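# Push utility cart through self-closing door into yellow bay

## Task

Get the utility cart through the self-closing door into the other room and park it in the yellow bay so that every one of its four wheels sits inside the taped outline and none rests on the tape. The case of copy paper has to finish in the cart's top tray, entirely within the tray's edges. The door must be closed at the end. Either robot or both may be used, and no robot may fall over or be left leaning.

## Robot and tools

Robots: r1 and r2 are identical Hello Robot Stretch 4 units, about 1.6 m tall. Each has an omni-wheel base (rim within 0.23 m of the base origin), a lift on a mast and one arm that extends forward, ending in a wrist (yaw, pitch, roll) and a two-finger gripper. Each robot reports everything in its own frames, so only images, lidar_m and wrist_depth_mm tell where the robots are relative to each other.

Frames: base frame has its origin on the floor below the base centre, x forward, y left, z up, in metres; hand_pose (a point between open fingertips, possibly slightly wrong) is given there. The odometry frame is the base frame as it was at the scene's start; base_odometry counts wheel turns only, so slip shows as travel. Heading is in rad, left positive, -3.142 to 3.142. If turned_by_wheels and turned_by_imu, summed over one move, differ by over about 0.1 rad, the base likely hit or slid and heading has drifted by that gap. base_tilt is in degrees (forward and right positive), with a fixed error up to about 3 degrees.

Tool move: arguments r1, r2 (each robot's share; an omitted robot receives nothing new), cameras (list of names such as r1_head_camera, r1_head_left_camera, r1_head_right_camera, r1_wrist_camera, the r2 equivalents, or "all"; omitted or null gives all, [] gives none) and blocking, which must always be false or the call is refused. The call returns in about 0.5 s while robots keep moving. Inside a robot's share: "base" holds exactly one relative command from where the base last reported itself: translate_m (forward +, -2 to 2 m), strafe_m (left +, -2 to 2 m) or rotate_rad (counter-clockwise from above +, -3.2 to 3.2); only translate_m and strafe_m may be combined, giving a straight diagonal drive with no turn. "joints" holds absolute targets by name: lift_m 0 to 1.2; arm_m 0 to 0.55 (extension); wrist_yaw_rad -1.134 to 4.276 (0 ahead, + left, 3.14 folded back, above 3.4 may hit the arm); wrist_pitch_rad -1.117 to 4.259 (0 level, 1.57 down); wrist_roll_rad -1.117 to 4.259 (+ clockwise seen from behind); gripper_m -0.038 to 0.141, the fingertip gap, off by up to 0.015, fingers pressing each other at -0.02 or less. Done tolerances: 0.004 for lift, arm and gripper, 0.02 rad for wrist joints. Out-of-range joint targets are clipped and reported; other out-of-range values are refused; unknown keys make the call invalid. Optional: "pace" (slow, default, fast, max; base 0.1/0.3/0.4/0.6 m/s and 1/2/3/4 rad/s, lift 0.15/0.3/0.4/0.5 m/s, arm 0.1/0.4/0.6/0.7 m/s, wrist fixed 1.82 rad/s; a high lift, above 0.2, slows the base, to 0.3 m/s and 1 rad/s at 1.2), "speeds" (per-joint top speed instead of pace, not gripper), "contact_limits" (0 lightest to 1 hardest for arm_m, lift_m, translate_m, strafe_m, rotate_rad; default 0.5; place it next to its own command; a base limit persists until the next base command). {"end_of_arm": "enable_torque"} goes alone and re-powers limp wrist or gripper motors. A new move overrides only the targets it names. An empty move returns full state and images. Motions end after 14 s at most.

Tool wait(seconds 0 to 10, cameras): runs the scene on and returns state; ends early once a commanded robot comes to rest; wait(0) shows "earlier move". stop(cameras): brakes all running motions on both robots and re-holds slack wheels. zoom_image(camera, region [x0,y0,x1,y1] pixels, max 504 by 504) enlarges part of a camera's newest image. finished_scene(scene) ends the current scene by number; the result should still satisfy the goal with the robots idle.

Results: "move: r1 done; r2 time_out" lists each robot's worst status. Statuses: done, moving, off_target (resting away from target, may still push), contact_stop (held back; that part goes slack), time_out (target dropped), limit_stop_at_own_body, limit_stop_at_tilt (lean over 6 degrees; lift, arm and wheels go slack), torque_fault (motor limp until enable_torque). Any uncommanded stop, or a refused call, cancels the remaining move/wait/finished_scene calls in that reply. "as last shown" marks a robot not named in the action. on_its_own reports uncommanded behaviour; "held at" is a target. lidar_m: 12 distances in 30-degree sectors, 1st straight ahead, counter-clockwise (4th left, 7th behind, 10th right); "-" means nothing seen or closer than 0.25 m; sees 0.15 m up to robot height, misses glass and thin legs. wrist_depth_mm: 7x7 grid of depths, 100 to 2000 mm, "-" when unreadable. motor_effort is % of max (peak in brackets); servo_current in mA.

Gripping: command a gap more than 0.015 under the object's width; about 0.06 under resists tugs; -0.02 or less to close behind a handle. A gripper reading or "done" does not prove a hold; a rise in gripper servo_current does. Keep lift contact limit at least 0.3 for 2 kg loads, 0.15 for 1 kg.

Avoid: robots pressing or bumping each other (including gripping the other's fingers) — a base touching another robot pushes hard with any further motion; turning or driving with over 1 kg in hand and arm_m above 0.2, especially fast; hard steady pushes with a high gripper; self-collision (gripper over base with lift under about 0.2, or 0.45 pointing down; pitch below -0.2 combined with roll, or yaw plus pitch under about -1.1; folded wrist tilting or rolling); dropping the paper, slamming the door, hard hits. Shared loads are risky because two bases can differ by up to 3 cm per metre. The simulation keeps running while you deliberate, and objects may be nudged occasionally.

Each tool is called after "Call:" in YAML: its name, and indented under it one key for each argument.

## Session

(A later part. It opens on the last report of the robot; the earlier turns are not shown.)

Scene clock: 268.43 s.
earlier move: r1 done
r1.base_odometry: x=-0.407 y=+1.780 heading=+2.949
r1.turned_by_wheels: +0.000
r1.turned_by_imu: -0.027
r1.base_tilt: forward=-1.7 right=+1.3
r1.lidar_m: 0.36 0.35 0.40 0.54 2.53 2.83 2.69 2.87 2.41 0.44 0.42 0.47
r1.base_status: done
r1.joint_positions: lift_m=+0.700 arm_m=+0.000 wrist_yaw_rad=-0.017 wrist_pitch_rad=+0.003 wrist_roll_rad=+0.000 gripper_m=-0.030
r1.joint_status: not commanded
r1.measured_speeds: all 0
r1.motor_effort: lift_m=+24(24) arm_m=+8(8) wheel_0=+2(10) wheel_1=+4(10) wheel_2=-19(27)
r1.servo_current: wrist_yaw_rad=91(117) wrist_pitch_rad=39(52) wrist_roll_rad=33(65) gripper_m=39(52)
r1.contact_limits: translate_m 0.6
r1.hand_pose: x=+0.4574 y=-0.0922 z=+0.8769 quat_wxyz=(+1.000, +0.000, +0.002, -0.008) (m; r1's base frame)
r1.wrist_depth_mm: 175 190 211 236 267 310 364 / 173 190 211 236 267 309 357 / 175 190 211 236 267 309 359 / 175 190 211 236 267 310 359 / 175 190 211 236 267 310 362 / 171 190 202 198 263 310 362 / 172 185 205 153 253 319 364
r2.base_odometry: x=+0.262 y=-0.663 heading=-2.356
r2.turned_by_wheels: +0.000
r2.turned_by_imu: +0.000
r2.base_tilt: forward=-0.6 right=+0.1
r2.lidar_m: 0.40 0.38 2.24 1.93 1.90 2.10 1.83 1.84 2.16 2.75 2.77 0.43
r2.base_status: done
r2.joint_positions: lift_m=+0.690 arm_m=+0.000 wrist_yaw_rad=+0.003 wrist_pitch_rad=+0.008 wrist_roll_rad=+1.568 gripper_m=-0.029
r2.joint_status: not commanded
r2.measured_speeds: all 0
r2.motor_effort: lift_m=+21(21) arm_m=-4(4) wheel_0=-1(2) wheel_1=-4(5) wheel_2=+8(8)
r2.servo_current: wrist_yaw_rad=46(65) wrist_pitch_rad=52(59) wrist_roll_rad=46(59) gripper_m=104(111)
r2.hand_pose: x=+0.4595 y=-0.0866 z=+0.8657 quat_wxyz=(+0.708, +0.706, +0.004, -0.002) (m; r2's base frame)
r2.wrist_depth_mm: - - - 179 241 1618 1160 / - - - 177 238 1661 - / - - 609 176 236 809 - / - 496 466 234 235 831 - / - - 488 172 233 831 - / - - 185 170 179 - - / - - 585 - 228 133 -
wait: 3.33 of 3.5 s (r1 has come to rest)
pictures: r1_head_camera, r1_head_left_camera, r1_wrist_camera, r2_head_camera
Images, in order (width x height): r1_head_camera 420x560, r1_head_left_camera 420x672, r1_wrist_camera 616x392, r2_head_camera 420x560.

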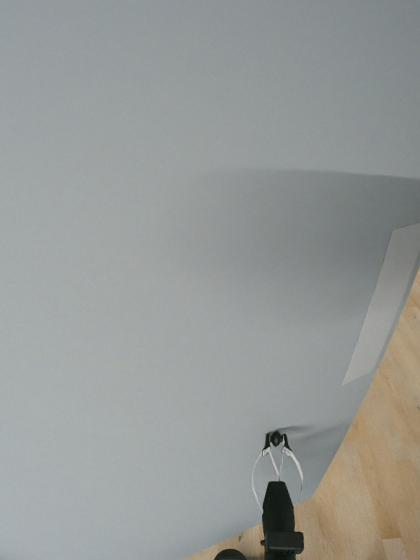

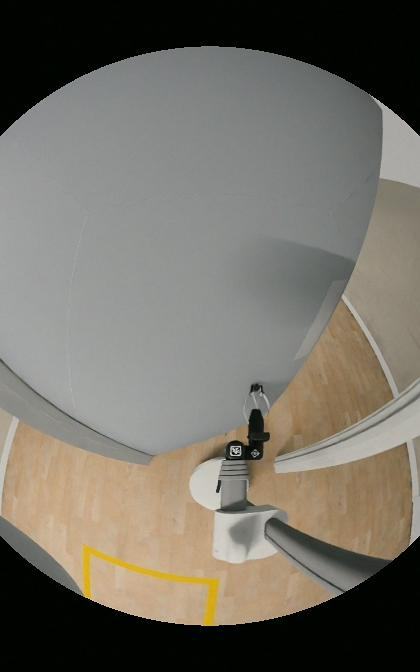

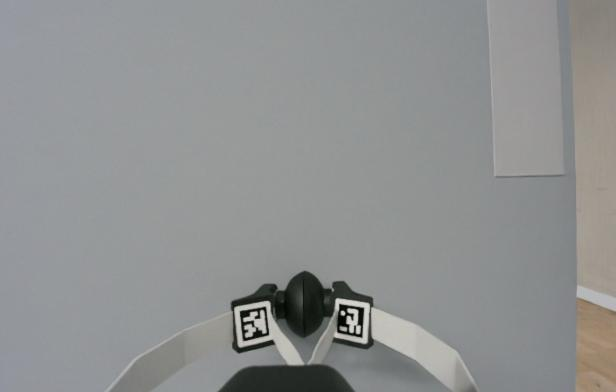

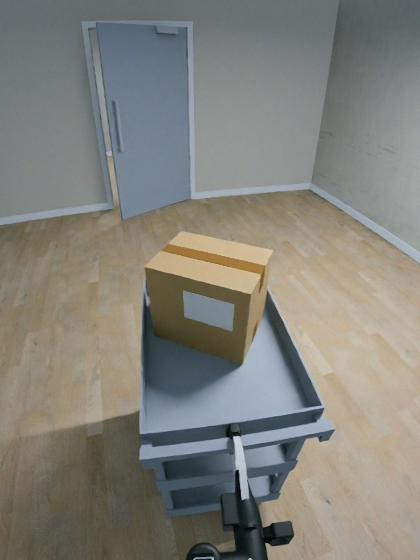

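Call:
move:
  blocking: false
  r1: {"base":{"translate_m":0.22,"strafe_m":0.06},"pace":"slow","contact_limits":{"translate_m":0.6}}
  cameras: []

Call:
wait:
  seconds: 3.5
  cameras: []

Call:
move:
  blocking: false
  r1: {"base":{"rotate_rad":0.35},"pace":"slow","contact_limits":{"rotate_rad":0.6}}
  cameras: []

Call:
wait:
  seconds: 1.5
  cameras: ["r1_head_left_camera","r1_head_right_camera","r1_wrist_camera","r2_head_camera"]

Scene clock: 283.63 s.
move: r1 moving
r1.base_odometry: x=-0.420 y=+1.779 heading=+2.948
r1.turned_by_wheels: -0.001
r1.turned_by_imu: -0.001
r1.base_tilt: forward=-1.6 right=+1.3
r1.lidar_m: 0.35 0.34 0.39 0.51 2.53 2.84 2.74 2.88 2.39 0.43 0.45 0.48
r1.base_status: translate_m moving; strafe_m moving
r1.joint_positions: lift_m=+0.700 arm_m=+0.000 wrist_yaw_rad=-0.017 wrist_pitch_rad=+0.003 wrist_roll_rad=+0.000 gripper_m=-0.030
r1.joint_status: not commanded
r1.measured_speeds: translate_m=+0.048 strafe_m=+0.014 rotate_rad=-0.002 lift_m=+0.000 arm_m=+0.000 wrist_yaw_rad=+0.000 wrist_pitch_rad=+0.000 wrist_roll_rad=+0.000
r1.motor_effort: lift_m=+24(24) arm_m=+8(8) wheel_0=+4(4) wheel_1=+5(9) wheel_2=-22(22)
r1.servo_current: wrist_yaw_rad=104(104) wrist_pitch_rad=39(52) wrist_roll_rad=33(59) gripper_m=46(52)
r1.contact_limits: translate_m 0.6
r1.hand_pose: x=+0.4574 y=-0.0922 z=+0.8769 quat_wxyz=(+1.000, +0.000, +0.002, -0.008) (m; r1's base frame)
r1.wrist_depth_mm: 174 190 211 237 271 315 370 / 172 189 211 236 271 315 370 / 172 190 211 237 270 314 368 / 174 190 212 237 271 315 357 / 174 190 211 240 271 314 370 / 171 190 201 198 260 317 370 / 171 182 204 181 255 332 373
r2: as last shown
r2.base_tilt: forward=-0.7 right=+0.1
r2.lidar_m: 0.36 0.40 2.25 1.91 1.94 2.13 1.83 1.84 2.18 2.78 2.80 0.43
r2.motor_effort: lift_m=+21(21) arm_m=-4(4) wheel_0=-1(2) wheel_1=-4(4) wheel_2=+8(8)
r2.servo_current: wrist_yaw_rad=46(52) wrist_pitch_rad=46(59) wrist_roll_rad=39(52) gripper_m=111(111)
r2.wrist_depth_mm: - - - 179 242 1618 1138 / - - - 178 238 1661 - / - - 615 176 236 798 - / - 496 462 233 236 831 - / - - 492 173 232 842 - / - - 185 170 179 - - / - - 580 - 228 133 -
pictures: none
No camera images: "cameras" was empty.

Scene clock: 286.67 s.
earlier move: r1 done
r1.base_odometry: x=-0.634 y=+1.764 heading=+2.948
r1.turned_by_wheels: +0.000
r1.turned_by_imu: -0.005
r1.base_tilt: forward=-1.6 right=+1.3
r1.lidar_m: 0.27 0.25 0.25 0.31 0.51 3.04 2.95 3.11 0.52 0.50 2.48 0.46
r1.base_status: done
r1.joint_positions: lift_m=+0.700 arm_m=+0.000 wrist_yaw_rad=-0.017 wrist_pitch_rad=+0.003 wrist_roll_rad=+0.000 gripper_m=-0.030
r1.joint_status: not commanded
r1.measured_speeds: all 0
r1.motor_effort: lift_m=+24(24) arm_m=+8(8) wheel_0=-2(5) wheel_1=+4(10) wheel_2=-17(25)
r1.servo_current: wrist_yaw_rad=104(117) wrist_pitch_rad=52(52) wrist_roll_rad=46(65) gripper_m=52(59)
r1.contact_limits: translate_m 0.6
r1.hand_pose: x=+0.4574 y=-0.0922 z=+0.8769 quat_wxyz=(+1.000, +0.000, +0.002, -0.008) (m; r1's base frame)
r1.wrist_depth_mm: 143 166 198 242 317 - - / 142 166 198 242 312 - - / 142 166 198 242 310 - - / 148 166 198 241 310 - - / 142 165 196 241 312 - - / 142 165 186 199 182 - - / 147 158 177 155 310 140 -
r2.base_odometry: x=+0.262 y=-0.663 heading=-2.356
r2.turned_by_wheels: +0.000
r2.turned_by_imu: +0.000
r2.base_tilt: forward=-0.7 right=+0.1
r2.lidar_m: 0.38 0.39 2.27 1.91 1.94 2.11 1.84 1.85 2.17 2.78 2.78 0.43
r2.base_status: not commanded
r2.joint_positions: lift_m=+0.690 arm_m=+0.000 wrist_yaw_rad=+0.003 wrist_pitch_rad=+0.008 wrist_roll_rad=+1.568 gripper_m=-0.029
r2.joint_status: not commanded
r2.measured_speeds: all 0
r2.motor_effort: lift_m=+21(21) arm_m=-4(4) wheel_0=-2(2) wheel_1=-4(4) wheel_2=+8(8)
r2.servo_current: wrist_yaw_rad=39(65) wrist_pitch_rad=46(59) wrist_roll_rad=39(59) gripper_m=98(111)
r2.hand_pose: x=+0.4595 y=-0.0866 z=+0.8657 quat_wxyz=(+0.708, +0.706, +0.004, -0.002) (m; r2's base frame)
r2.wrist_depth_mm: - - - 179 242 1576 1138 / - - - 177 240 1618 - / - - 615 176 236 798 - / - 492 466 233 234 842 - / - - 492 172 232 809 - / - - 185 170 179 - - / - - 580 - 229 133 -
wait: 3.03 of 3.5 s (r1 has come to rest)
pictures: none
No camera images: "cameras" was empty.

Scene clock: 287.17 s.
move: r1 moving
r1.base_odometry: x=-0.633 y=+1.764 heading=+3.072
r1.turned_by_wheels: +0.125
r1.turned_by_imu: +0.086
r1.base_tilt: forward=-1.7 right=+1.3
r1.lidar_m: 0.30 0.25 0.25 0.35 2.56 2.99 2.93 3.05 0.50 0.48 2.56 0.44
r1.base_status: rotate_rad moving
r1.joint_positions: lift_m=+0.700 arm_m=+0.000 wrist_yaw_rad=-0.024 wrist_pitch_rad=+0.003 wrist_roll_rad=+0.000 gripper_m=-0.030
r1.joint_status: not commanded
r1.measured_speeds: translate_m=-0.001 strafe_m=+0.001 rotate_rad=+0.496 lift_m=+0.000 arm_m=+0.000 wrist_yaw_rad=+0.000 wrist_pitch_rad=+0.000 wrist_roll_rad=+0.000
r1.motor_effort: lift_m=+24(24) arm_m=+8(8) wheel_0=-8(15) wheel_1=-10(10) wheel_2=-28(28)
r1.servo_current: wrist_yaw_rad=150(163) wrist_pitch_rad=46(46) wrist_roll_rad=52(52) gripper_m=46(46)
r1.contact_limits: rotate_rad 0.6
r1.hand_pose: x=+0.4567 y=-0.0944 z=+0.8769 quat_wxyz=(+1.000, +0.000, +0.002, -0.012) (m; r1's base frame)
r1.wrist_depth_mm: 138 160 184 223 281 364 - / 135 160 183 222 279 379 - / 138 156 183 222 278 357 - / 135 160 183 221 278 357 - / 138 156 182 220 279 359 - / 135 156 182 191 181 357 - / 137 152 144 174 289 152 -
r2: as last shown
r2.base_tilt: forward=-0.7 right=+0.0
r2.lidar_m: 0.38 0.39 2.26 1.93 1.94 2.13 1.83 1.84 2.17 2.78 2.79 0.44
r2.motor_effort: lift_m=+21(21) arm_m=-3(4) wheel_0=-1(2) wheel_1=-4(4) wheel_2=+8(8)
r2.servo_current: wrist_yaw_rad=52(52) wrist_pitch_rad=52(59) wrist_roll_rad=52(65) gripper_m=104(104)
r2.wrist_depth_mm: - - - 179 241 1618 1118 / - - - 177 238 1618 - / - - 615 176 236 788 - / - 496 462 233 234 831 - / - - 492 172 232 842 - / - - 186 170 179 - - / - - 585 - 227 133 -
pictures: none
No camera images: "cameras" was empty.

Scene clock: 288.13 s.
earlier move: r1 done
r1.base_odometry: x=-0.633 y=+1.764 heading=-2.988
r1.turned_by_wheels: +0.223
r1.turned_by_imu: +0.121
r1.base_tilt: forward=-1.6 right=+1.3
r1.lidar_m: 0.31 0.27 0.29 0.41 2.71 2.97 2.95 2.79 0.46 2.35 2.69 0.45
r1.base_status: done
r1.joint_positions: lift_m=+0.700 arm_m=+0.000 wrist_yaw_rad=-0.022 wrist_pitch_rad=+0.003 wrist_roll_rad=+0.000 gripper_m=-0.030
r1.joint_status: not commanded
r1.measured_speeds: all 0
r1.on_its_own: wrist_yaw_rad is at rest, and its servo_current (130 mA) is outside its rest range (0 to 104 mA)
r1.motor_effort: lift_m=+24(24) arm_m=+5(8) wheel_0=-13(27) wheel_1=-5(10) wheel_2=-17(30)
r1.servo_current: wrist_yaw_rad=130(163) wrist_pitch_rad=46(52) wrist_roll_rad=65(72) gripper_m=46(52)
r1.contact_limits: rotate_rad 0.6
r1.hand_pose: x=+0.4571 y=-0.0938 z=+0.8769 quat_wxyz=(+1.000, +0.000, +0.002, -0.011) (m; r1's base frame)
r1.wrist_depth_mm: 149 173 197 232 285 347 - / 150 170 196 231 282 359 - / 150 171 197 230 281 343 - / 147 170 196 231 282 345 - / 150 173 196 232 281 347 - / 149 173 193 196 182 347 - / 151 166 163 176 279 150 -
r2.base_odometry: x=+0.262 y=-0.663 heading=-2.356
r2.turned_by_wheels: +0.000
r2.turned_by_imu: +0.000
r2.base_tilt: forward=-0.7 right=+0.1
r2.lidar_m: 0.37 0.39 2.25 1.93 1.93 2.15 1.83 1.85 2.18 2.79 2.79 0.44
r2.base_status: not commanded
r2.joint_positions: lift_m=+0.690 arm_m=+0.000 wrist_yaw_rad=+0.003 wrist_pitch_rad=+0.008 wrist_roll_rad=+1.568 gripper_m=-0.029
r2.joint_status: not commanded
r2.measured_speeds: all 0
r2.motor_effort: lift_m=+21(21) arm_m=-4(4) wheel_0=-2(2) wheel_1=-4(4) wheel_2=+8(8)
r2.servo_current: wrist_yaw_rad=52(59) wrist_pitch_rad=52(59) wrist_roll_rad=33(65) gripper_m=98(111)
r2.hand_pose: x=+0.4595 y=-0.0866 z=+0.8657 quat_wxyz=(+0.708, +0.706, +0.004, -0.002) (m; r2's base frame)
r2.wrist_depth_mm: - - - 179 242 1618 1160 / - - - 178 240 1661 - / - - 615 176 236 798 - / - 496 466 233 234 842 - / - - 500 173 232 842 - / - - 185 171 178 - - / - - 585 - 228 133 -
wait: 0.97 of 1.5 s (r1 has come to rest)
pictures: r1_head_left_camera, r1_head_right_camera, r1_wrist_camera, r2_head_camera
Images, in order (width x height): r1_head_left_camera 420x672, r1_head_right_camera 420x672, r1_wrist_camera 616x392, r2_head_camera 420x560.

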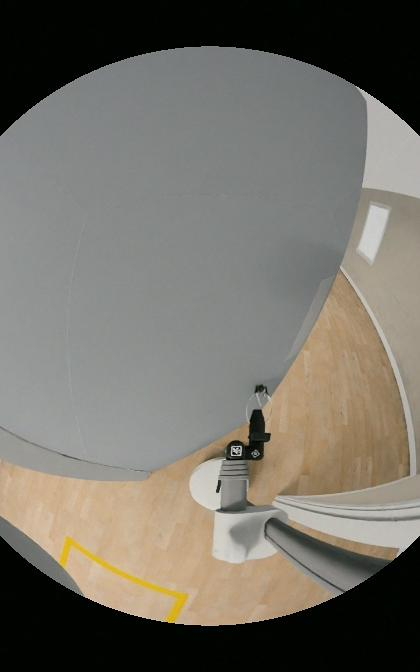

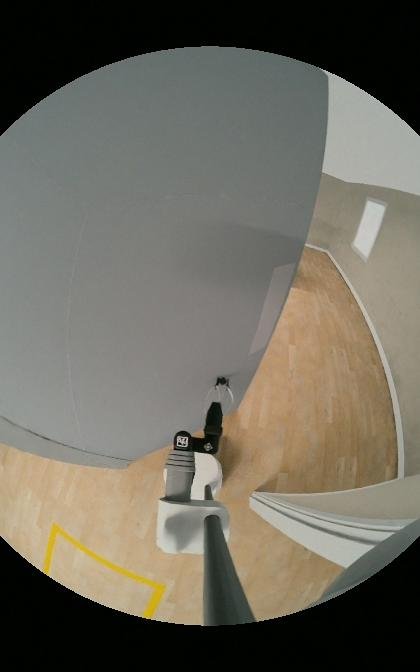

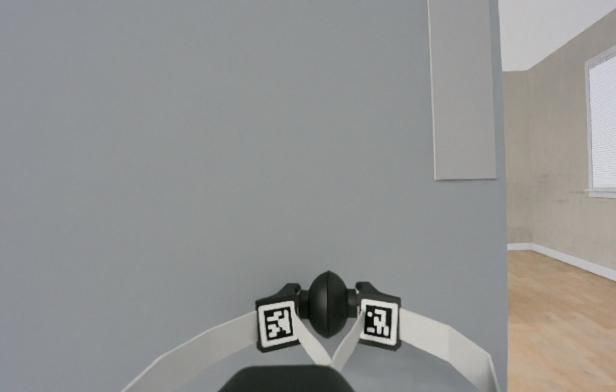

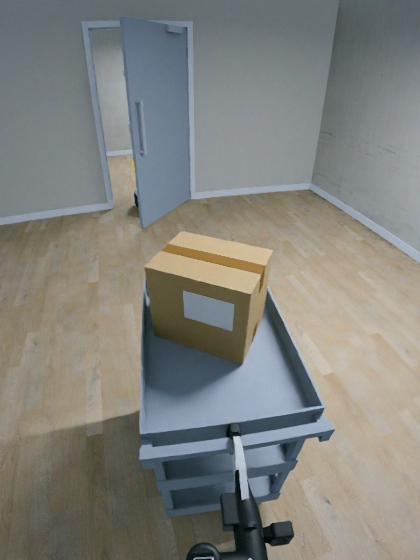

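Call:
move:
  blocking: false
  r1: {"base":{"translate_m":0.12},"joints":{"wrist_yaw_rad":0.5},"speeds":{"wrist_yaw_rad":0.4},"pace":"slow","contact_limits":{"translate_m":0.6}}
  cameras: []

Call:
wait:
  seconds: 2.5
  cameras: ["r1_head_left_camera","r1_head_right_camera","r1_wrist_camera","r2_head_camera"]

Scene clock: 306.40 s.
move: r1 moving
r1.base_odometry: x=-0.646 y=+1.762 heading=-2.990
r1.turned_by_wheels: -0.001
r1.turned_by_imu: -0.042
r1.base_tilt: forward=-1.6 right=+1.3
r1.lidar_m: 0.34 0.29 0.30 0.39 2.67 3.00 2.98 2.81 0.45 0.89 2.60 0.50
r1.base_status: translate_m moving
r1.joint_positions: lift_m=+0.700 arm_m=+0.000 wrist_yaw_rad=+0.114 wrist_pitch_rad=+0.003 wrist_roll_rad=+0.000 gripper_m=-0.030
r1.joint_status: wrist_yaw_rad moving
r1.measured_speeds: translate_m=+0.053 strafe_m=-0.003 rotate_rad=+0.005 lift_m=+0.000 arm_m=+0.000 wrist_yaw_rad=+0.690 wrist_pitch_rad=+0.000 wrist_roll_rad=+0.000
r1.motor_effort: lift_m=+24(24) arm_m=+5(6) wheel_0=-1(11) wheel_1=+5(5) wheel_2=-21(26)
r1.servo_current: wrist_yaw_rad=696(891) wrist_pitch_rad=46(46) wrist_roll_rad=46(65) gripper_m=46(52)
r1.contact_limits: translate_m 0.6
r1.hand_pose: x=+0.4672 y=-0.0541 z=+0.8769 quat_wxyz=(+0.998, +0.000, +0.002, +0.057) (m; r1's base frame)
r1.wrist_depth_mm: 160 178 204 236 283 340 - / 158 178 204 236 282 336 - / 161 178 204 236 282 338 - / 158 182 204 236 282 349 - / 160 178 204 236 281 349 - / 157 177 195 198 182 349 - / 159 171 177 152 274 138 -
r2: as last shown
r2.lidar_m: 0.36 0.39 2.27 1.90 1.94 2.15 1.84 1.85 2.19 2.79 2.79 0.44
r2.motor_effort: lift_m=+21(21) arm_m=-3(4) wheel_0=-1(2) wheel_1=-4(4) wheel_2=+8(8)
r2.servo_current: wrist_yaw_rad=39(52) wrist_pitch_rad=46(59) wrist_roll_rad=52(59) gripper_m=104(104)
r2.wrist_depth_mm: - - - 179 242 1618 1118 / - - - 178 240 1661 - / - - 621 175 236 798 - / - 496 466 233 234 831 - / - - 492 173 232 820 - / - - 185 170 179 - - / - - 585 - 229 133 -
pictures: none
No camera images: "cameras" was empty.

Scene clock: 308.37 s.
earlier move: r1 done
r1.base_odometry: x=-0.752 y=+1.746 heading=-2.989
r1.turned_by_wheels: +0.001
r1.turned_by_imu: -0.032
r1.base_tilt: forward=-1.6 right=+1.3
r1.lidar_m: 0.38 0.32 0.30 0.32 0.54 3.13 3.09 3.22 0.50 1.69 2.58 2.76
r1.base_status: done
r1.joint_positions: lift_m=+0.700 arm_m=+0.000 wrist_yaw_rad=+0.480 wrist_pitch_rad=+0.003 wrist_roll_rad=+0.000 gripper_m=-0.030
r1.joint_status: all done
r1.measured_speeds: all 0
r1.on_its_own: wrist_yaw_rad is at rest, and its servo_current (111 mA) is outside its rest range (0 to 104 mA)
r1.motor_effort: lift_m=+24(24) arm_m=+5(6) wheel_0=-2(12) wheel_1=+5(6) wheel_2=-12(26)
r1.servo_current: wrist_yaw_rad=111(891) wrist_pitch_rad=39(52) wrist_roll_rad=33(65) gripper_m=46(52)
r1.contact_limits: translate_m 0.6
r1.hand_pose: x=+0.4669 y=+0.0557 z=+0.8769 quat_wxyz=(+0.971, +0.000, +0.002, +0.238) (m; r1's base frame)
r1.wrist_depth_mm: 178 194 214 238 268 306 - / 179 194 213 238 267 306 - / 180 194 215 237 267 304 - / 179 194 214 238 267 307 - / 179 194 213 238 267 307 - / 176 194 205 196 263 307 - / 176 186 208 180 254 315 -
r2.base_odometry: x=+0.262 y=-0.663 heading=-2.356
r2.turned_by_wheels: +0.000
r2.turned_by_imu: +0.000
r2.base_tilt: forward=-0.7 right=+0.1
r2.lidar_m: 0.39 0.40 2.27 1.94 1.93 2.13 1.82 1.84 2.17 2.79 2.79 0.44
r2.base_status: not commanded
r2.joint_positions: lift_m=+0.690 arm_m=+0.000 wrist_yaw_rad=+0.003 wrist_pitch_rad=+0.008 wrist_roll_rad=+1.568 gripper_m=-0.029
r2.joint_status: not commanded
r2.measured_speeds: all 0
r2.motor_effort: lift_m=+21(21) arm_m=-3(4) wheel_0=-2(2) wheel_1=-4(4) wheel_2=+8(8)
r2.servo_current: wrist_yaw_rad=52(59) wrist_pitch_rad=52(59) wrist_roll_rad=52(65) gripper_m=98(104)
r2.hand_pose: x=+0.4595 y=-0.0866 z=+0.8657 quat_wxyz=(+0.708, +0.706, +0.004, -0.002) (m; r2's base frame)
r2.wrist_depth_mm: - - - 179 241 1618 1138 / - - - 177 239 1618 - / - - 615 175 237 798 - / - 496 462 233 234 831 - / - - 496 172 232 820 - / - - 186 170 179 - - / - - 585 - 228 133 -
wait: 1.97 of 2.5 s (r1 has come to rest)
pictures: r1_head_left_camera, r1_head_right_camera, r1_wrist_camera, r2_head_camera
Images, in order (width x height): r1_head_left_camera 420x672, r1_head_right_camera 420x672, r1_wrist_camera 616x392, r2_head_camera 420x560.

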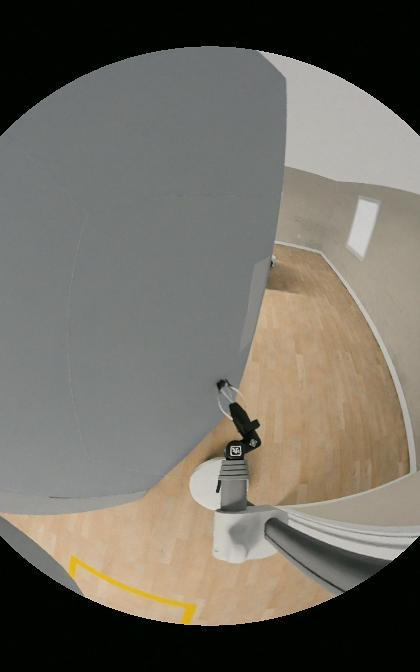

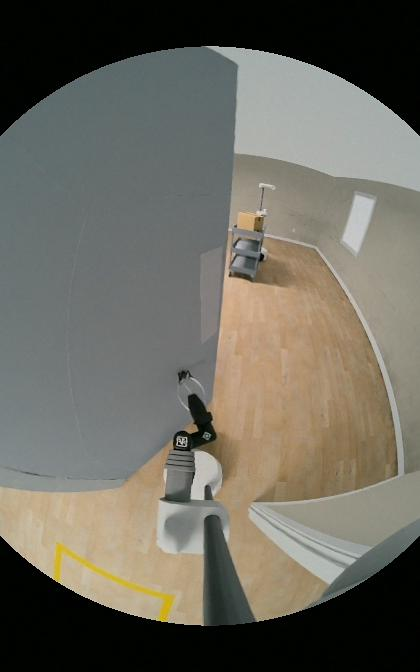

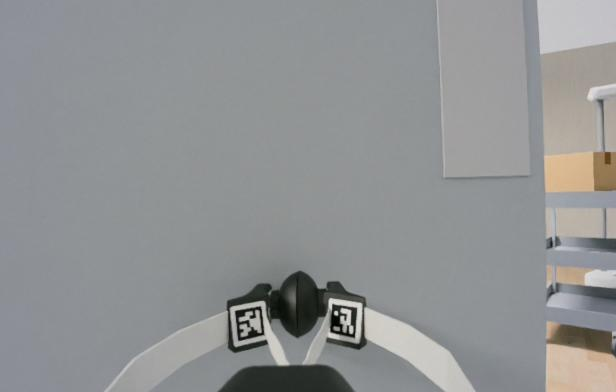

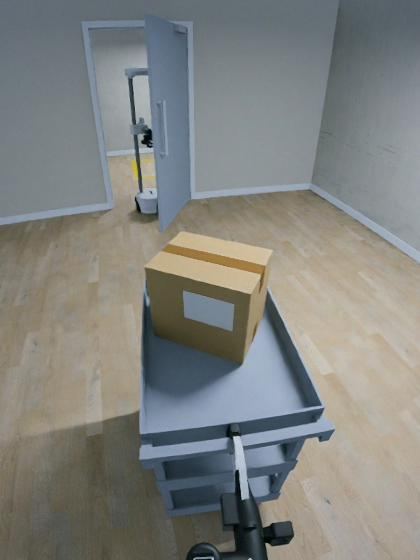

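Call:
move:
  blocking: false
  r1: {"base":{"translate_m":0.2},"joints":{"wrist_yaw_rad":1.0},"speeds":{"wrist_yaw_rad":0.3},"pace":"slow","contact_limits":{"translate_m":0.6}}
  cameras: []

Call:
wait:
  seconds: 3
  cameras: ["r1_head_left_camera","r1_head_right_camera","r1_wrist_camera","r2_head_camera"]

Scene clock: 312.73 s.
move: r1 moving
r1.base_odometry: x=-0.764 y=+1.744 heading=-2.991
r1.turned_by_wheels: -0.002
r1.turned_by_imu: -0.002
r1.base_tilt: forward=-1.6 right=+1.3
r1.lidar_m: 0.42 0.31 0.30 0.34 0.56 3.12 3.13 3.27 0.52 2.08 2.57 2.74
r1.base_status: translate_m moving
r1.joint_positions: lift_m=+0.700 arm_m=+0.000 wrist_yaw_rad=+0.581 wrist_pitch_rad=+0.003 wrist_roll_rad=+0.000 gripper_m=-0.030
r1.joint_status: wrist_yaw_rad moving
r1.measured_speeds: translate_m=+0.048 strafe_m=+0.000 rotate_rad=-0.004 lift_m=+0.000 arm_m=+0.000 wrist_yaw_rad=+0.245 wrist_pitch_rad=+0.000 wrist_roll_rad=+0.000
r1.motor_effort: lift_m=+24(24) arm_m=+5(6) wheel_0=-6(6) wheel_1=+2(9) wheel_2=-16(19)
r1.servo_current: wrist_yaw_rad=514(514) wrist_pitch_rad=46(52) wrist_roll_rad=52(59) gripper_m=46(52)
r1.contact_limits: translate_m 0.6
r1.hand_pose: x=+0.4597 y=+0.0853 z=+0.8769 quat_wxyz=(+0.958, +0.000, +0.002, +0.287) (m; r1's base frame)
r1.wrist_depth_mm: 178 193 210 230 253 285 322 / 178 193 211 230 254 283 320 / 180 193 210 231 255 285 319 / 181 195 211 231 256 286 320 / 181 194 211 232 255 286 320 / 178 194 206 198 183 287 324 / 178 189 177 153 252 272 324
r2: as last shown
r2.lidar_m: 0.36 0.38 2.27 1.94 1.94 2.15 1.85 1.85 2.16 2.80 2.80 0.45
r2.motor_effort: lift_m=+21(21) arm_m=-3(4) wheel_0=-1(2) wheel_1=-4(4) wheel_2=+8(8)
r2.servo_current: wrist_yaw_rad=39(52) wrist_pitch_rad=46(52) wrist_roll_rad=39(52) gripper_m=104(104)
r2.wrist_depth_mm: - - - 179 241 1618 1138 / - - - 178 239 1661 - / - - 621 176 237 798 - / - 492 466 233 235 842 - / - - 492 172 232 831 - / - - 185 170 179 - - / - - 585 - 229 133 -
pictures: none
No camera images: "cameras" was empty.

Scene clock: 315.50 s.
earlier move: r1 done
r1.base_odometry: x=-0.949 y=+1.716 heading=-2.989
r1.turned_by_wheels: +0.002
r1.turned_by_imu: -0.003
r1.base_tilt: forward=-1.6 right=+1.3
r1.lidar_m: 0.54 0.34 0.30 0.33 0.41 3.31 3.29 0.62 0.61 2.38 2.59 2.54
r1.base_status: done
r1.joint_positions: lift_m=+0.700 arm_m=+0.000 wrist_yaw_rad=+1.005 wrist_pitch_rad=+0.003 wrist_roll_rad=+0.000 gripper_m=-0.030
r1.joint_status: all done
r1.measured_speeds: all 0
r1.motor_effort: lift_m=+24(24) arm_m=+5(6) wheel_0=+3(11) wheel_1=+7(10) wheel_2=-8(20)
r1.servo_current: wrist_yaw_rad=59(637) wrist_pitch_rad=52(52) wrist_roll_rad=52(72) gripper_m=46(52)
r1.contact_limits: translate_m 0.6
r1.hand_pose: x=+0.3992 y=+0.1965 z=+0.8769 quat_wxyz=(+0.876, -0.001, +0.001, +0.481) (m; r1's base frame)
r1.wrist_depth_mm: 208 215 220 226 235 240 245 / 209 215 221 228 234 241 247 / 210 216 223 228 234 240 247 / 211 216 223 229 236 243 250 / 211 216 222 230 236 243 249 / 210 217 194 198 236 243 248 / 213 155 223 179 147 246 251
r2.base_odometry: x=+0.262 y=-0.663 heading=-2.356
r2.turned_by_wheels: +0.000
r2.turned_by_imu: +0.000
r2.base_tilt: forward=-0.7 right=+0.0
r2.lidar_m: 0.38 0.36 2.25 1.91 1.93 2.12 1.85 1.85 2.18 2.78 2.81 0.42
r2.base_status: not commanded
r2.joint_positions: lift_m=+0.690 arm_m=+0.000 wrist_yaw_rad=+0.003 wrist_pitch_rad=+0.008 wrist_roll_rad=+1.568 gripper_m=-0.029
r2.joint_status: not commanded
r2.measured_speeds: all 0
r2.motor_effort: lift_m=+21(21) arm_m=-3(4) wheel_0=-1(2) wheel_1=-4(5) wheel_2=+8(8)
r2.servo_current: wrist_yaw_rad=59(59) wrist_pitch_rad=52(59) wrist_roll_rad=46(65) gripper_m=98(111)
r2.hand_pose: x=+0.4595 y=-0.0866 z=+0.8657 quat_wxyz=(+0.708, +0.706, +0.004, -0.002) (m; r2's base frame)
r2.wrist_depth_mm: - - - 179 242 1576 1118 / - - - 177 238 1661 - / - - 615 175 236 809 - / - 496 459 234 234 831 - / - - 492 172 232 842 - / - - 185 170 179 - - / - - 585 - 228 133 -
wait: 2.77 of 3 s (r1 has come to rest)
pictures: r1_head_left_camera, r1_head_right_camera, r1_wrist_camera, r2_head_camera
Images, in order (width x height): r1_head_left_camera 420x672, r1_head_right_camera 420x672, r1_wrist_camera 616x392, r2_head_camera 420x560.

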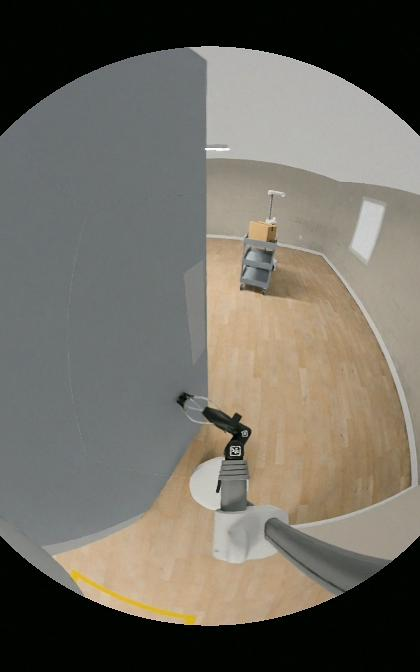

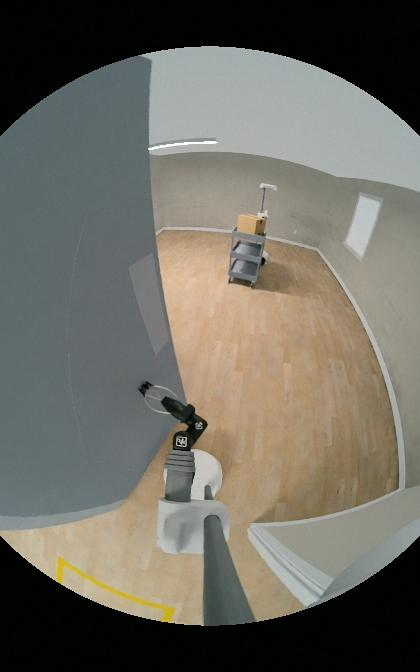

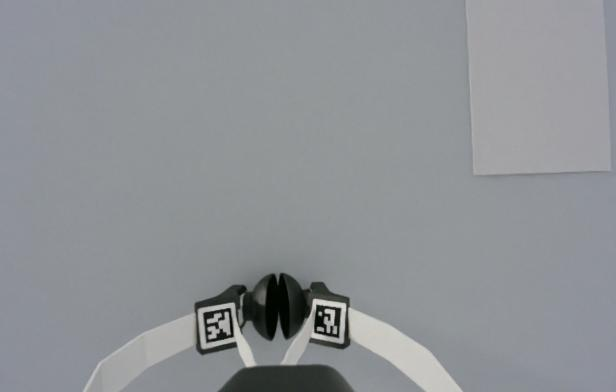

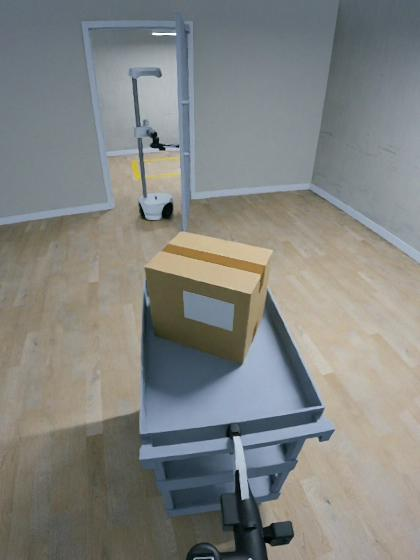

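Call:
move:
  blocking: false
  r1: {"base":{"translate_m":0.2,"strafe_m":0.12},"joints":{"wrist_yaw_rad":1.35},"speeds":{"wrist_yaw_rad":0.2},"pace":"slow","contact_limits":{"translate_m":0.6}}
  cameras: []

Call:
wait:
  seconds: 3.5
  cameras: ["r1_head_left_camera","r1_head_right_camera","r1_wrist_camera","r2_head_camera"]

Scene clock: 323.73 s.
move: r1 moving
r1.base_odometry: x=-0.960 y=+1.707 heading=-2.989
r1.turned_by_wheels: -0.001
r1.turned_by_imu: -0.001
r1.base_tilt: forward=-1.6 right=+1.3
r1.lidar_m: 0.57 0.35 0.30 0.31 0.42 3.33 3.32 0.64 0.64 2.36 2.60 2.52
r1.base_status: translate_m moving; strafe_m moving
r1.joint_positions: lift_m=+0.700 arm_m=+0.000 wrist_yaw_rad=+1.085 wrist_pitch_rad=+0.003 wrist_roll_rad=+0.000 gripper_m=-0.030
r1.joint_status: wrist_yaw_rad moving
r1.measured_speeds: translate_m=+0.048 strafe_m=+0.029 rotate_rad=-0.006 lift_m=+0.000 arm_m=+0.000 wrist_yaw_rad=+0.200 wrist_pitch_rad=+0.000 wrist_roll_rad=+0.000
r1.motor_effort: lift_m=+24(24) arm_m=+6(6) wheel_0=-6(7) wheel_1=+10(12) wheel_2=-12(15)
r1.servo_current: wrist_yaw_rad=65(72) wrist_pitch_rad=39(46) wrist_roll_rad=52(52) gripper_m=39(52)
r1.contact_limits: translate_m 0.6
r1.hand_pose: x=+0.3828 y=+0.2141 z=+0.8769 quat_wxyz=(+0.856, -0.001, +0.001, +0.516) (m; r1's base frame)
r1.wrist_depth_mm: 212 216 222 226 231 235 239 / 213 216 220 226 230 236 240 / 212 217 222 228 232 236 242 / 214 218 223 227 233 237 242 / 213 218 224 228 233 238 244 / 214 218 204 195 234 239 243 / 215 157 222 179 164 240 245
r2: as last shown
r2.base_tilt: forward=-0.7 right=+0.1
r2.lidar_m: 0.38 0.37 2.25 1.93 1.93 2.15 1.84 1.83 2.17 2.80 2.80 0.45
r2.motor_effort: lift_m=+21(21) arm_m=-3(4) wheel_0=-2(2) wheel_1=-4(4) wheel_2=+8(8)
r2.servo_current: wrist_yaw_rad=46(59) wrist_pitch_rad=52(52) wrist_roll_rad=59(59) gripper_m=104(104)
r2.wrist_depth_mm: - - - 179 242 1661 1138 / - - - 177 239 1618 - / - - 615 175 237 809 - / - 496 466 234 235 842 - / - - 496 172 233 831 - / - - 185 170 179 - - / - - 585 - 227 133 -
pictures: none
No camera images: "cameras" was empty.

Scene clock: 326.73 s.
earlier move: r1 done
r1.base_odometry: x=-1.128 y=+1.567 heading=-2.989
r1.turned_by_wheels: +0.000
r1.turned_by_imu: +0.000
r1.base_tilt: forward=-1.6 right=+1.3
r1.lidar_m: 2.37 0.38 0.29 0.27 0.34 0.53 3.48 0.80 0.94 2.53 2.78 2.35
r1.base_status: done
r1.joint_positions: lift_m=+0.700 arm_m=+0.000 wrist_yaw_rad=+1.356 wrist_pitch_rad=+0.003 wrist_roll_rad=+0.000 gripper_m=-0.030
r1.joint_status: all done
r1.measured_speeds: all 0
r1.motor_effort: lift_m=+24(24) arm_m=+6(6) wheel_0=-4(12) wheel_1=+8(12) wheel_2=-8(15)
r1.servo_current: wrist_yaw_rad=46(91) wrist_pitch_rad=39(52) wrist_roll_rad=46(78) gripper_m=52(52)
r1.contact_limits: translate_m 0.6
r1.hand_pose: x=+0.3176 y=+0.2632 z=+0.8769 quat_wxyz=(+0.779, -0.001, +0.001, +0.627) (m; r1's base frame)
r1.wrist_depth_mm: 222 223 224 226 229 229 231 / 220 224 224 228 229 230 233 / 222 224 227 228 230 230 233 / 222 225 226 229 230 231 236 / 224 225 228 229 231 234 236 / 223 225 188 195 232 235 236 / 224 156 227 178 151 235 237
r2.base_odometry: x=+0.262 y=-0.663 heading=-2.356
r2.turned_by_wheels: +0.000
r2.turned_by_imu: +0.000
r2.base_tilt: forward=-0.7 right=+0.0
r2.lidar_m: 0.36 0.37 2.25 1.93 1.92 2.12 1.85 1.84 2.20 2.78 2.77 0.43
r2.base_status: not commanded
r2.joint_positions: lift_m=+0.690 arm_m=+0.000 wrist_yaw_rad=+0.003 wrist_pitch_rad=+0.008 wrist_roll_rad=+1.568 gripper_m=-0.029
r2.joint_status: not commanded
r2.measured_speeds: all 0
r2.motor_effort: lift_m=+21(21) arm_m=-3(4) wheel_0=-1(2) wheel_1=-4(4) wheel_2=+8(8)
r2.servo_current: wrist_yaw_rad=33(59) wrist_pitch_rad=52(59) wrist_roll_rad=39(65) gripper_m=98(111)
r2.hand_pose: x=+0.4595 y=-0.0866 z=+0.8657 quat_wxyz=(+0.708, +0.706, +0.004, -0.002) (m; r2's base frame)
r2.wrist_depth_mm: - - - 179 242 1618 1138 / - - - 178 238 1661 - / - - 621 176 237 809 - / - 496 462 233 235 831 - / - - 496 173 231 820 - / - - 184 170 179 - - / - - 580 - 229 133 -
wait: 3.00 of 3.5 s (r1 has come to rest)
pictures: r1_head_left_camera, r1_head_right_camera, r1_wrist_camera, r2_head_camera
Images, in order (width x height): r1_head_left_camera 420x672, r1_head_right_camera 420x672, r1_wrist_camera 616x392, r2_head_camera 420x560.

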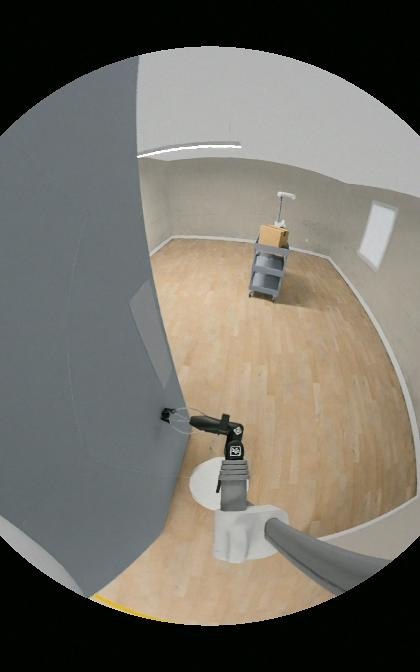

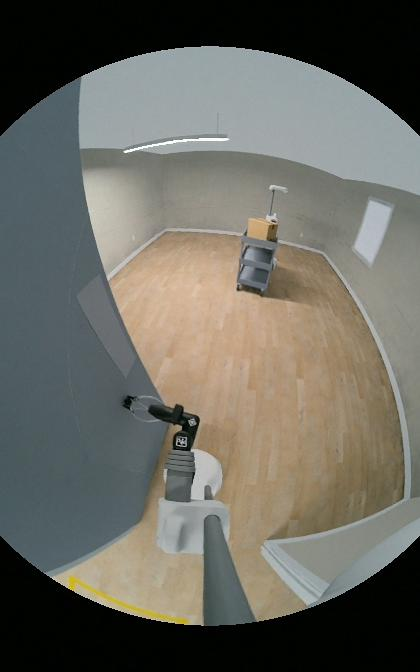

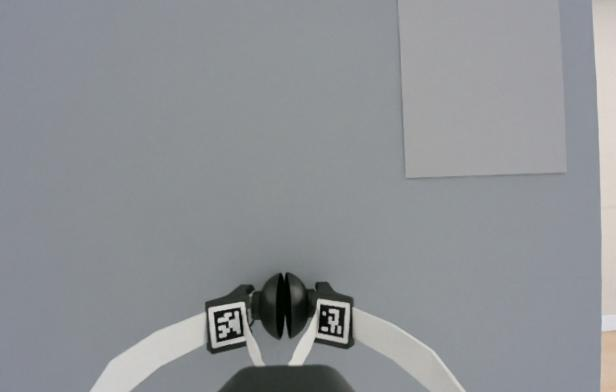

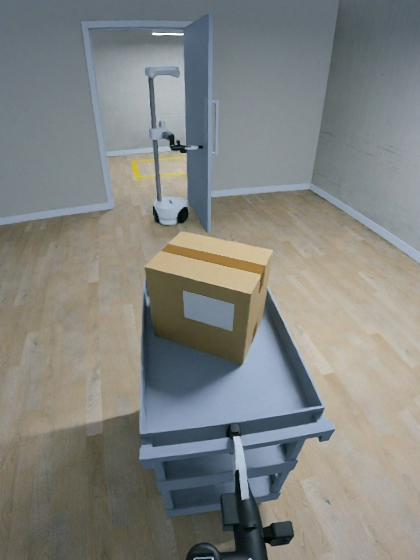

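Call:
move:
  blocking: false
  r1: {"base":{"translate_m":0.08,"strafe_m":0.38},"joints":{"wrist_yaw_rad":1.5},"speeds":{"wrist_yaw_rad":0.2},"pace":"slow","contact_limits":{"translate_m":0.5}}
  cameras: []

Call:
wait:
  seconds: 5
  cameras: ["r1_head_left_camera","r1_head_right_camera","r1_wrist_camera","r2_head_camera"]

Scene clock: 332.00 s.
move: r1 moving
r1.base_odometry: x=-1.129 y=+1.554 heading=-2.990
r1.turned_by_wheels: -0.001
r1.turned_by_imu: -0.001
r1.base_tilt: forward=-1.7 right=+1.3
r1.lidar_m: 2.37 0.35 0.28 0.27 0.31 0.54 3.48 0.85 0.96 2.53 2.77 2.38
r1.base_status: translate_m moving; strafe_m moving
r1.joint_positions: lift_m=+0.700 arm_m=+0.000 wrist_yaw_rad=+1.431 wrist_pitch_rad=+0.003 wrist_roll_rad=+0.000 gripper_m=-0.030
r1.joint_status: wrist_yaw_rad moving
r1.measured_speeds: translate_m=+0.011 strafe_m=+0.049 rotate_rad=-0.002 lift_m=+0.000 arm_m=+0.000 wrist_yaw_rad=+0.131 wrist_pitch_rad=+0.000 wrist_roll_rad=+0.000
r1.motor_effort: lift_m=+24(24) arm_m=+6(6) wheel_0=-13(13) wheel_1=+8(11) wheel_2=-9(10)
r1.servo_current: wrist_yaw_rad=65(91) wrist_pitch_rad=46(52) wrist_roll_rad=52(65) gripper_m=52(52)
r1.contact_limits: translate_m 0.5
r1.hand_pose: x=+0.2976 y=+0.2733 z=+0.8769 quat_wxyz=(+0.755, -0.001, +0.001, +0.656) (m; r1's base frame)
r1.wrist_depth_mm: 220 223 224 225 226 229 230 / 222 224 225 227 228 229 230 / 222 224 227 228 229 229 232 / 223 224 226 228 229 231 233 / 223 225 227 229 230 231 234 / 224 224 186 199 231 232 234 / 224 153 229 183 230 233 236
r2: as last shown
r2.base_tilt: forward=-0.6 right=+0.0
r2.lidar_m: 0.37 0.37 2.29 1.94 1.94 2.16 1.84 1.83 2.16 2.79 2.79 0.43
r2.motor_effort: lift_m=+21(21) arm_m=-4(4) wheel_0=-1(2) wheel_1=-4(4) wheel_2=+8(8)
r2.servo_current: wrist_yaw_rad=52(52) wrist_pitch_rad=46(52) wrist_roll_rad=46(59) gripper_m=104(111)
r2.wrist_depth_mm: - - - 179 242 1618 1138 / - - - 178 238 1661 - / - - 621 176 236 798 - / - 492 462 233 235 842 - / - - 492 172 232 831 - / - - 186 170 179 - - / - - 580 - 228 133 -
pictures: none
No camera images: "cameras" was empty.

Scene clock: 336.60 s.
earlier move: r1 contact_stop
r1.base_odometry: x=-1.149 y=+1.274 heading=-3.015
r1.turned_by_wheels: -0.025
r1.turned_by_imu: -0.232
r1.base_tilt: forward=-1.6 right=+1.3
r1.lidar_m: 2.32 0.40 0.25 - 0.26 0.25 0.44 3.64 1.08 1.89 2.79 3.58
r1.base_status: translate_m contact_stop (by the wheels' count: +0.065 of +0.080); strafe_m contact_stop (by the wheels' count: +0.287 of +0.380)
r1.joint_positions: lift_m=+0.700 arm_m=+0.000 wrist_yaw_rad=+1.497 wrist_pitch_rad=+0.003 wrist_roll_rad=+0.000 gripper_m=-0.030
r1.joint_status: wrist_yaw_rad off_target (ended at +1.473, target +1.500)
r1.measured_speeds: all 0
r1.on_its_own: the wheels are slack since a contact_stop
r1.motor_effort: lift_m=+22(24) arm_m=+4(6) wheel_0=+0(29) wheel_1=+0(17) wheel_2=+0(18)
r1.servo_current: wrist_yaw_rad=39(195) wrist_pitch_rad=46(52) wrist_roll_rad=39(65) gripper_m=46(52)
r1.contact_limits: translate_m 0.5
r1.hand_pose: x=+0.2793 y=+0.2812 z=+0.8770 quat_wxyz=(+0.733, -0.001, +0.001, +0.681) (m; r1's base frame)
r1.wrist_depth_mm: 188 201 217 232 252 - - / 188 201 215 233 252 - - / 189 202 215 234 253 - - / 190 202 216 235 253 - - / 190 202 217 236 254 - - / 189 202 210 200 248 - - / 188 196 213 183 163 - -
r2.base_odometry: x=+0.262 y=-0.663 heading=-2.356
r2.turned_by_wheels: +0.000
r2.turned_by_imu: +0.001
r2.base_tilt: forward=-0.7 right=+0.0
r2.lidar_m: 0.36 0.38 2.26 1.92 1.95 2.12 1.82 1.83 2.18 2.79 2.79 0.44
r2.base_status: not commanded
r2.joint_positions: lift_m=+0.690 arm_m=+0.000 wrist_yaw_rad=+0.003 wrist_pitch_rad=+0.008 wrist_roll_rad=+1.568 gripper_m=-0.029
r2.joint_status: not commanded
r2.measured_speeds: all 0
r2.motor_effort: lift_m=+21(21) arm_m=-4(4) wheel_0=-1(2) wheel_1=-4(5) wheel_2=+8(8)
r2.servo_current: wrist_yaw_rad=59(59) wrist_pitch_rad=52(59) wrist_roll_rad=46(59) gripper_m=104(111)
r2.hand_pose: x=+0.4595 y=-0.0866 z=+0.8657 quat_wxyz=(+0.708, +0.706, +0.004, -0.002) (m; r2's base frame)
r2.wrist_depth_mm: - - - 179 241 1618 1138 / - - - 178 239 1618 - / - - 609 175 236 798 - / - 500 462 233 234 842 - / - - 492 172 232 831 - / - - 185 170 179 - - / - - 585 - 229 133 -
wait: 4.60 of 5 s (r1 has come to rest)
pictures: r1_head_left_camera, r1_head_right_camera, r1_wrist_camera, r2_head_camera
Images, in order (width x height): r1_head_left_camera 420x672, r1_head_right_camera 420x672, r1_wrist_camera 616x392, r2_head_camera 420x560.

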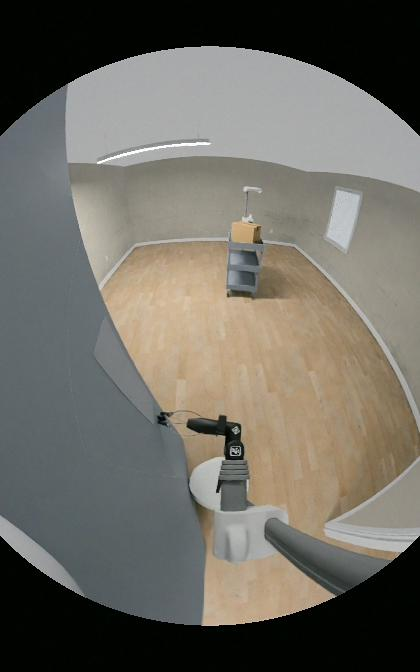

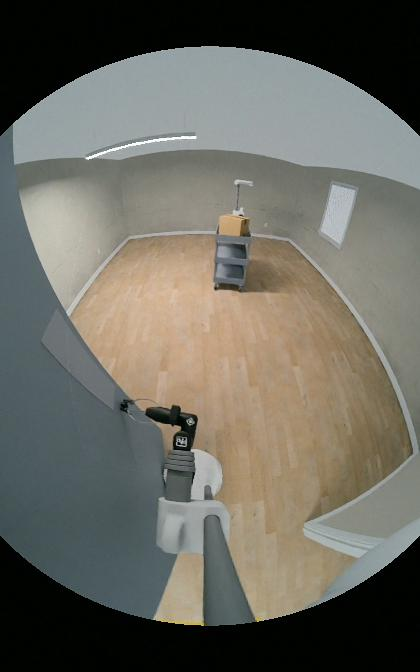

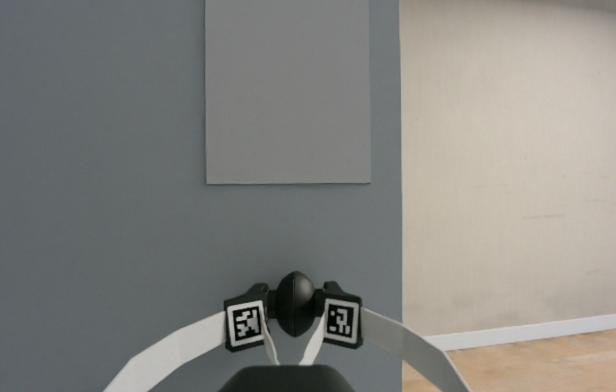

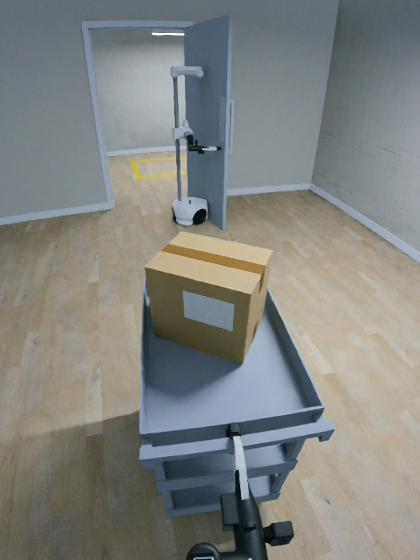

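Call:
move:
  blocking: false
  r1: {"base":{"translate_m":0.22,"strafe_m":0.1},"pace":"slow","contact_limits":{"translate_m":0.5}}
  cameras: []

Call:
wait:
  seconds: 3.5
  cameras: ["r1_head_left_camera","r2_head_camera"]

Call:
move:
  blocking: false
  r1: {"base":{"strafe_m":0.25},"pace":"slow","contact_limits":{"strafe_m":0.6}}
  cameras: []

Call:
wait:
  seconds: 3.5
  cameras: ["r1_head_left_camera","r1_head_right_camera","r1_wrist_camera","r2_head_camera"]

Scene clock: 346.40 s.
move: r1 moving
r1.base_odometry: x=-1.161 y=+1.267 heading=-3.014
r1.turned_by_wheels: +0.000
r1.turned_by_imu: +0.000
r1.base_tilt: forward=-1.6 right=+1.3
r1.lidar_m: 2.33 0.41 0.25 - 0.27 0.25 0.41 3.68 1.07 1.93 2.78 3.61
r1.base_status: translate_m moving; strafe_m moving
r1.joint_positions: lift_m=+0.700 arm_m=+0.000 wrist_yaw_rad=+1.497 wrist_pitch_rad=+0.003 wrist_roll_rad=+0.000 gripper_m=-0.030
r1.joint_status: not commanded
r1.measured_speeds: translate_m=+0.048 strafe_m=+0.022 rotate_rad=+0.002 lift_m=+0.000 arm_m=+0.000 wrist_yaw_rad=+0.000 wrist_pitch_rad=+0.000 wrist_roll_rad=+0.000
r1.motor_effort: lift_m=+22(22) arm_m=+4(4) wheel_0=-1(2) wheel_1=+9(11) wheel_2=-5(8)
r1.servo_current: wrist_yaw_rad=46(59) wrist_pitch_rad=39(52) wrist_roll_rad=39(65) gripper_m=52(52)
r1.contact_limits: translate_m 0.5
r1.hand_pose: x=+0.2793 y=+0.2812 z=+0.8770 quat_wxyz=(+0.733, -0.001, +0.001, +0.681) (m; r1's base frame)
r1.wrist_depth_mm: 189 200 216 232 251 - - / 190 202 214 233 252 - - / 189 201 216 234 252 - - / 189 202 217 235 253 - - / 190 200 217 236 253 - - / 188 202 209 200 248 - - / 188 196 214 229 157 - -
r2: as last shown
r2.turned_by_imu: +0.000
r2.base_tilt: forward=-0.7 right=+0.1
r2.lidar_m: 0.37 0.39 2.25 1.92 1.94 2.14 1.82 1.83 2.19 2.77 2.82 0.42
r2.motor_effort: lift_m=+21(21) arm_m=-3(4) wheel_0=-1(2) wheel_1=-4(4) wheel_2=+8(8)
r2.servo_current: wrist_yaw_rad=46(59) wrist_pitch_rad=46(52) wrist_roll_rad=52(59) gripper_m=98(104)
r2.wrist_depth_mm: - - - 179 241 1618 1138 / - - - 178 239 1618 - / - - 615 176 237 809 - / - 492 462 233 235 842 - / - - 492 172 234 831 - / - - 185 170 179 - - / - - 585 - 229 133 -
pictures: none
No camera images: "cameras" was empty.

Scene clock: 348.53 s.
earlier move: r1 contact_stop
r1.base_odometry: x=-1.268 y=+1.212 heading=-2.968
r1.turned_by_wheels: +0.046
r1.turned_by_imu: +0.052
r1.base_tilt: forward=-1.6 right=+1.3
r1.lidar_m: 2.21 2.94 0.25 - 0.25 0.25 0.47 3.81 1.16 2.67 2.85 2.22
r1.base_status: translate_m contact_stop (by the wheels' count: +0.126 of +0.220); strafe_m contact_stop (by the wheels' count: +0.046 of +0.100)
r1.joint_positions: lift_m=+0.700 arm_m=+0.000 wrist_yaw_rad=+1.497 wrist_pitch_rad=+0.003 wrist_roll_rad=+0.000 gripper_m=-0.030
r1.joint_status: not commanded
r1.measured_speeds: all 0
r1.on_its_own: the wheels are slack since a contact_stop
r1.motor_effort: lift_m=+22(22) arm_m=+4(4) wheel_0=+0(12) wheel_1=+0(27) wheel_2=+0(8)
r1.servo_current: wrist_yaw_rad=39(65) wrist_pitch_rad=46(52) wrist_roll_rad=59(65) gripper_m=39(52)
r1.contact_limits: translate_m 0.5
r1.hand_pose: x=+0.2793 y=+0.2812 z=+0.8770 quat_wxyz=(+0.733, -0.001, +0.001, +0.681) (m; r1's base frame)
r1.wrist_depth_mm: 177 189 199 - - - - / 179 189 200 - - - - / 179 187 200 - - - - / 179 190 200 - - - - / 181 191 201 - - - - / 179 190 186 200 - - - / 180 186 197 - 157 - -
r2.base_odometry: x=+0.262 y=-0.663 heading=-2.356
r2.turned_by_wheels: +0.000
r2.turned_by_imu: +0.000
r2.base_tilt: forward=-0.7 right=+0.0
r2.lidar_m: 0.38 0.38 2.29 1.91 1.94 2.15 1.80 1.84 2.19 2.78 2.79 0.43
r2.base_status: not commanded
r2.joint_positions: lift_m=+0.690 arm_m=+0.000 wrist_yaw_rad=+0.003 wrist_pitch_rad=+0.008 wrist_roll_rad=+1.568 gripper_m=-0.029
r2.joint_status: not commanded
r2.measured_speeds: all 0
r2.motor_effort: lift_m=+21(21) arm_m=-3(4) wheel_0=-2(2) wheel_1=-4(4) wheel_2=+8(8)
r2.servo_current: wrist_yaw_rad=52(65) wrist_pitch_rad=46(59) wrist_roll_rad=46(65) gripper_m=104(111)
r2.hand_pose: x=+0.4595 y=-0.0866 z=+0.8657 quat_wxyz=(+0.708, +0.706, +0.004, -0.002) (m; r2's base frame)
r2.wrist_depth_mm: - - - 179 241 1618 1160 / - - - 177 239 1618 - / - - 621 176 236 809 - / - 496 459 232 234 842 - / - - 492 172 233 831 - / - - 185 170 179 - - / - - 585 - 227 133 -
wait: 2.13 of 3.5 s (r1 has come to rest)
pictures: r1_head_left_camera, r2_head_camera
Images, in order (width x height): r1_head_left_camera 420x672, r2_head_camera 420x560.

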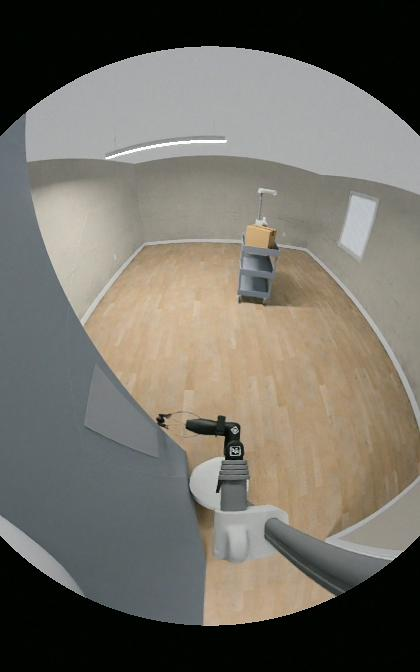

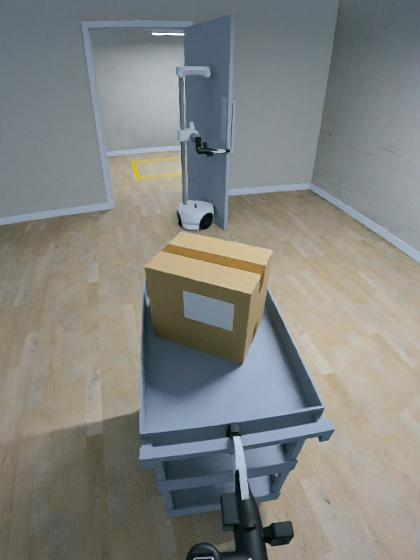

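not run: a stop that you did not command came earlier in this reply.

not run: a stop that you did not command came earlier in this reply.


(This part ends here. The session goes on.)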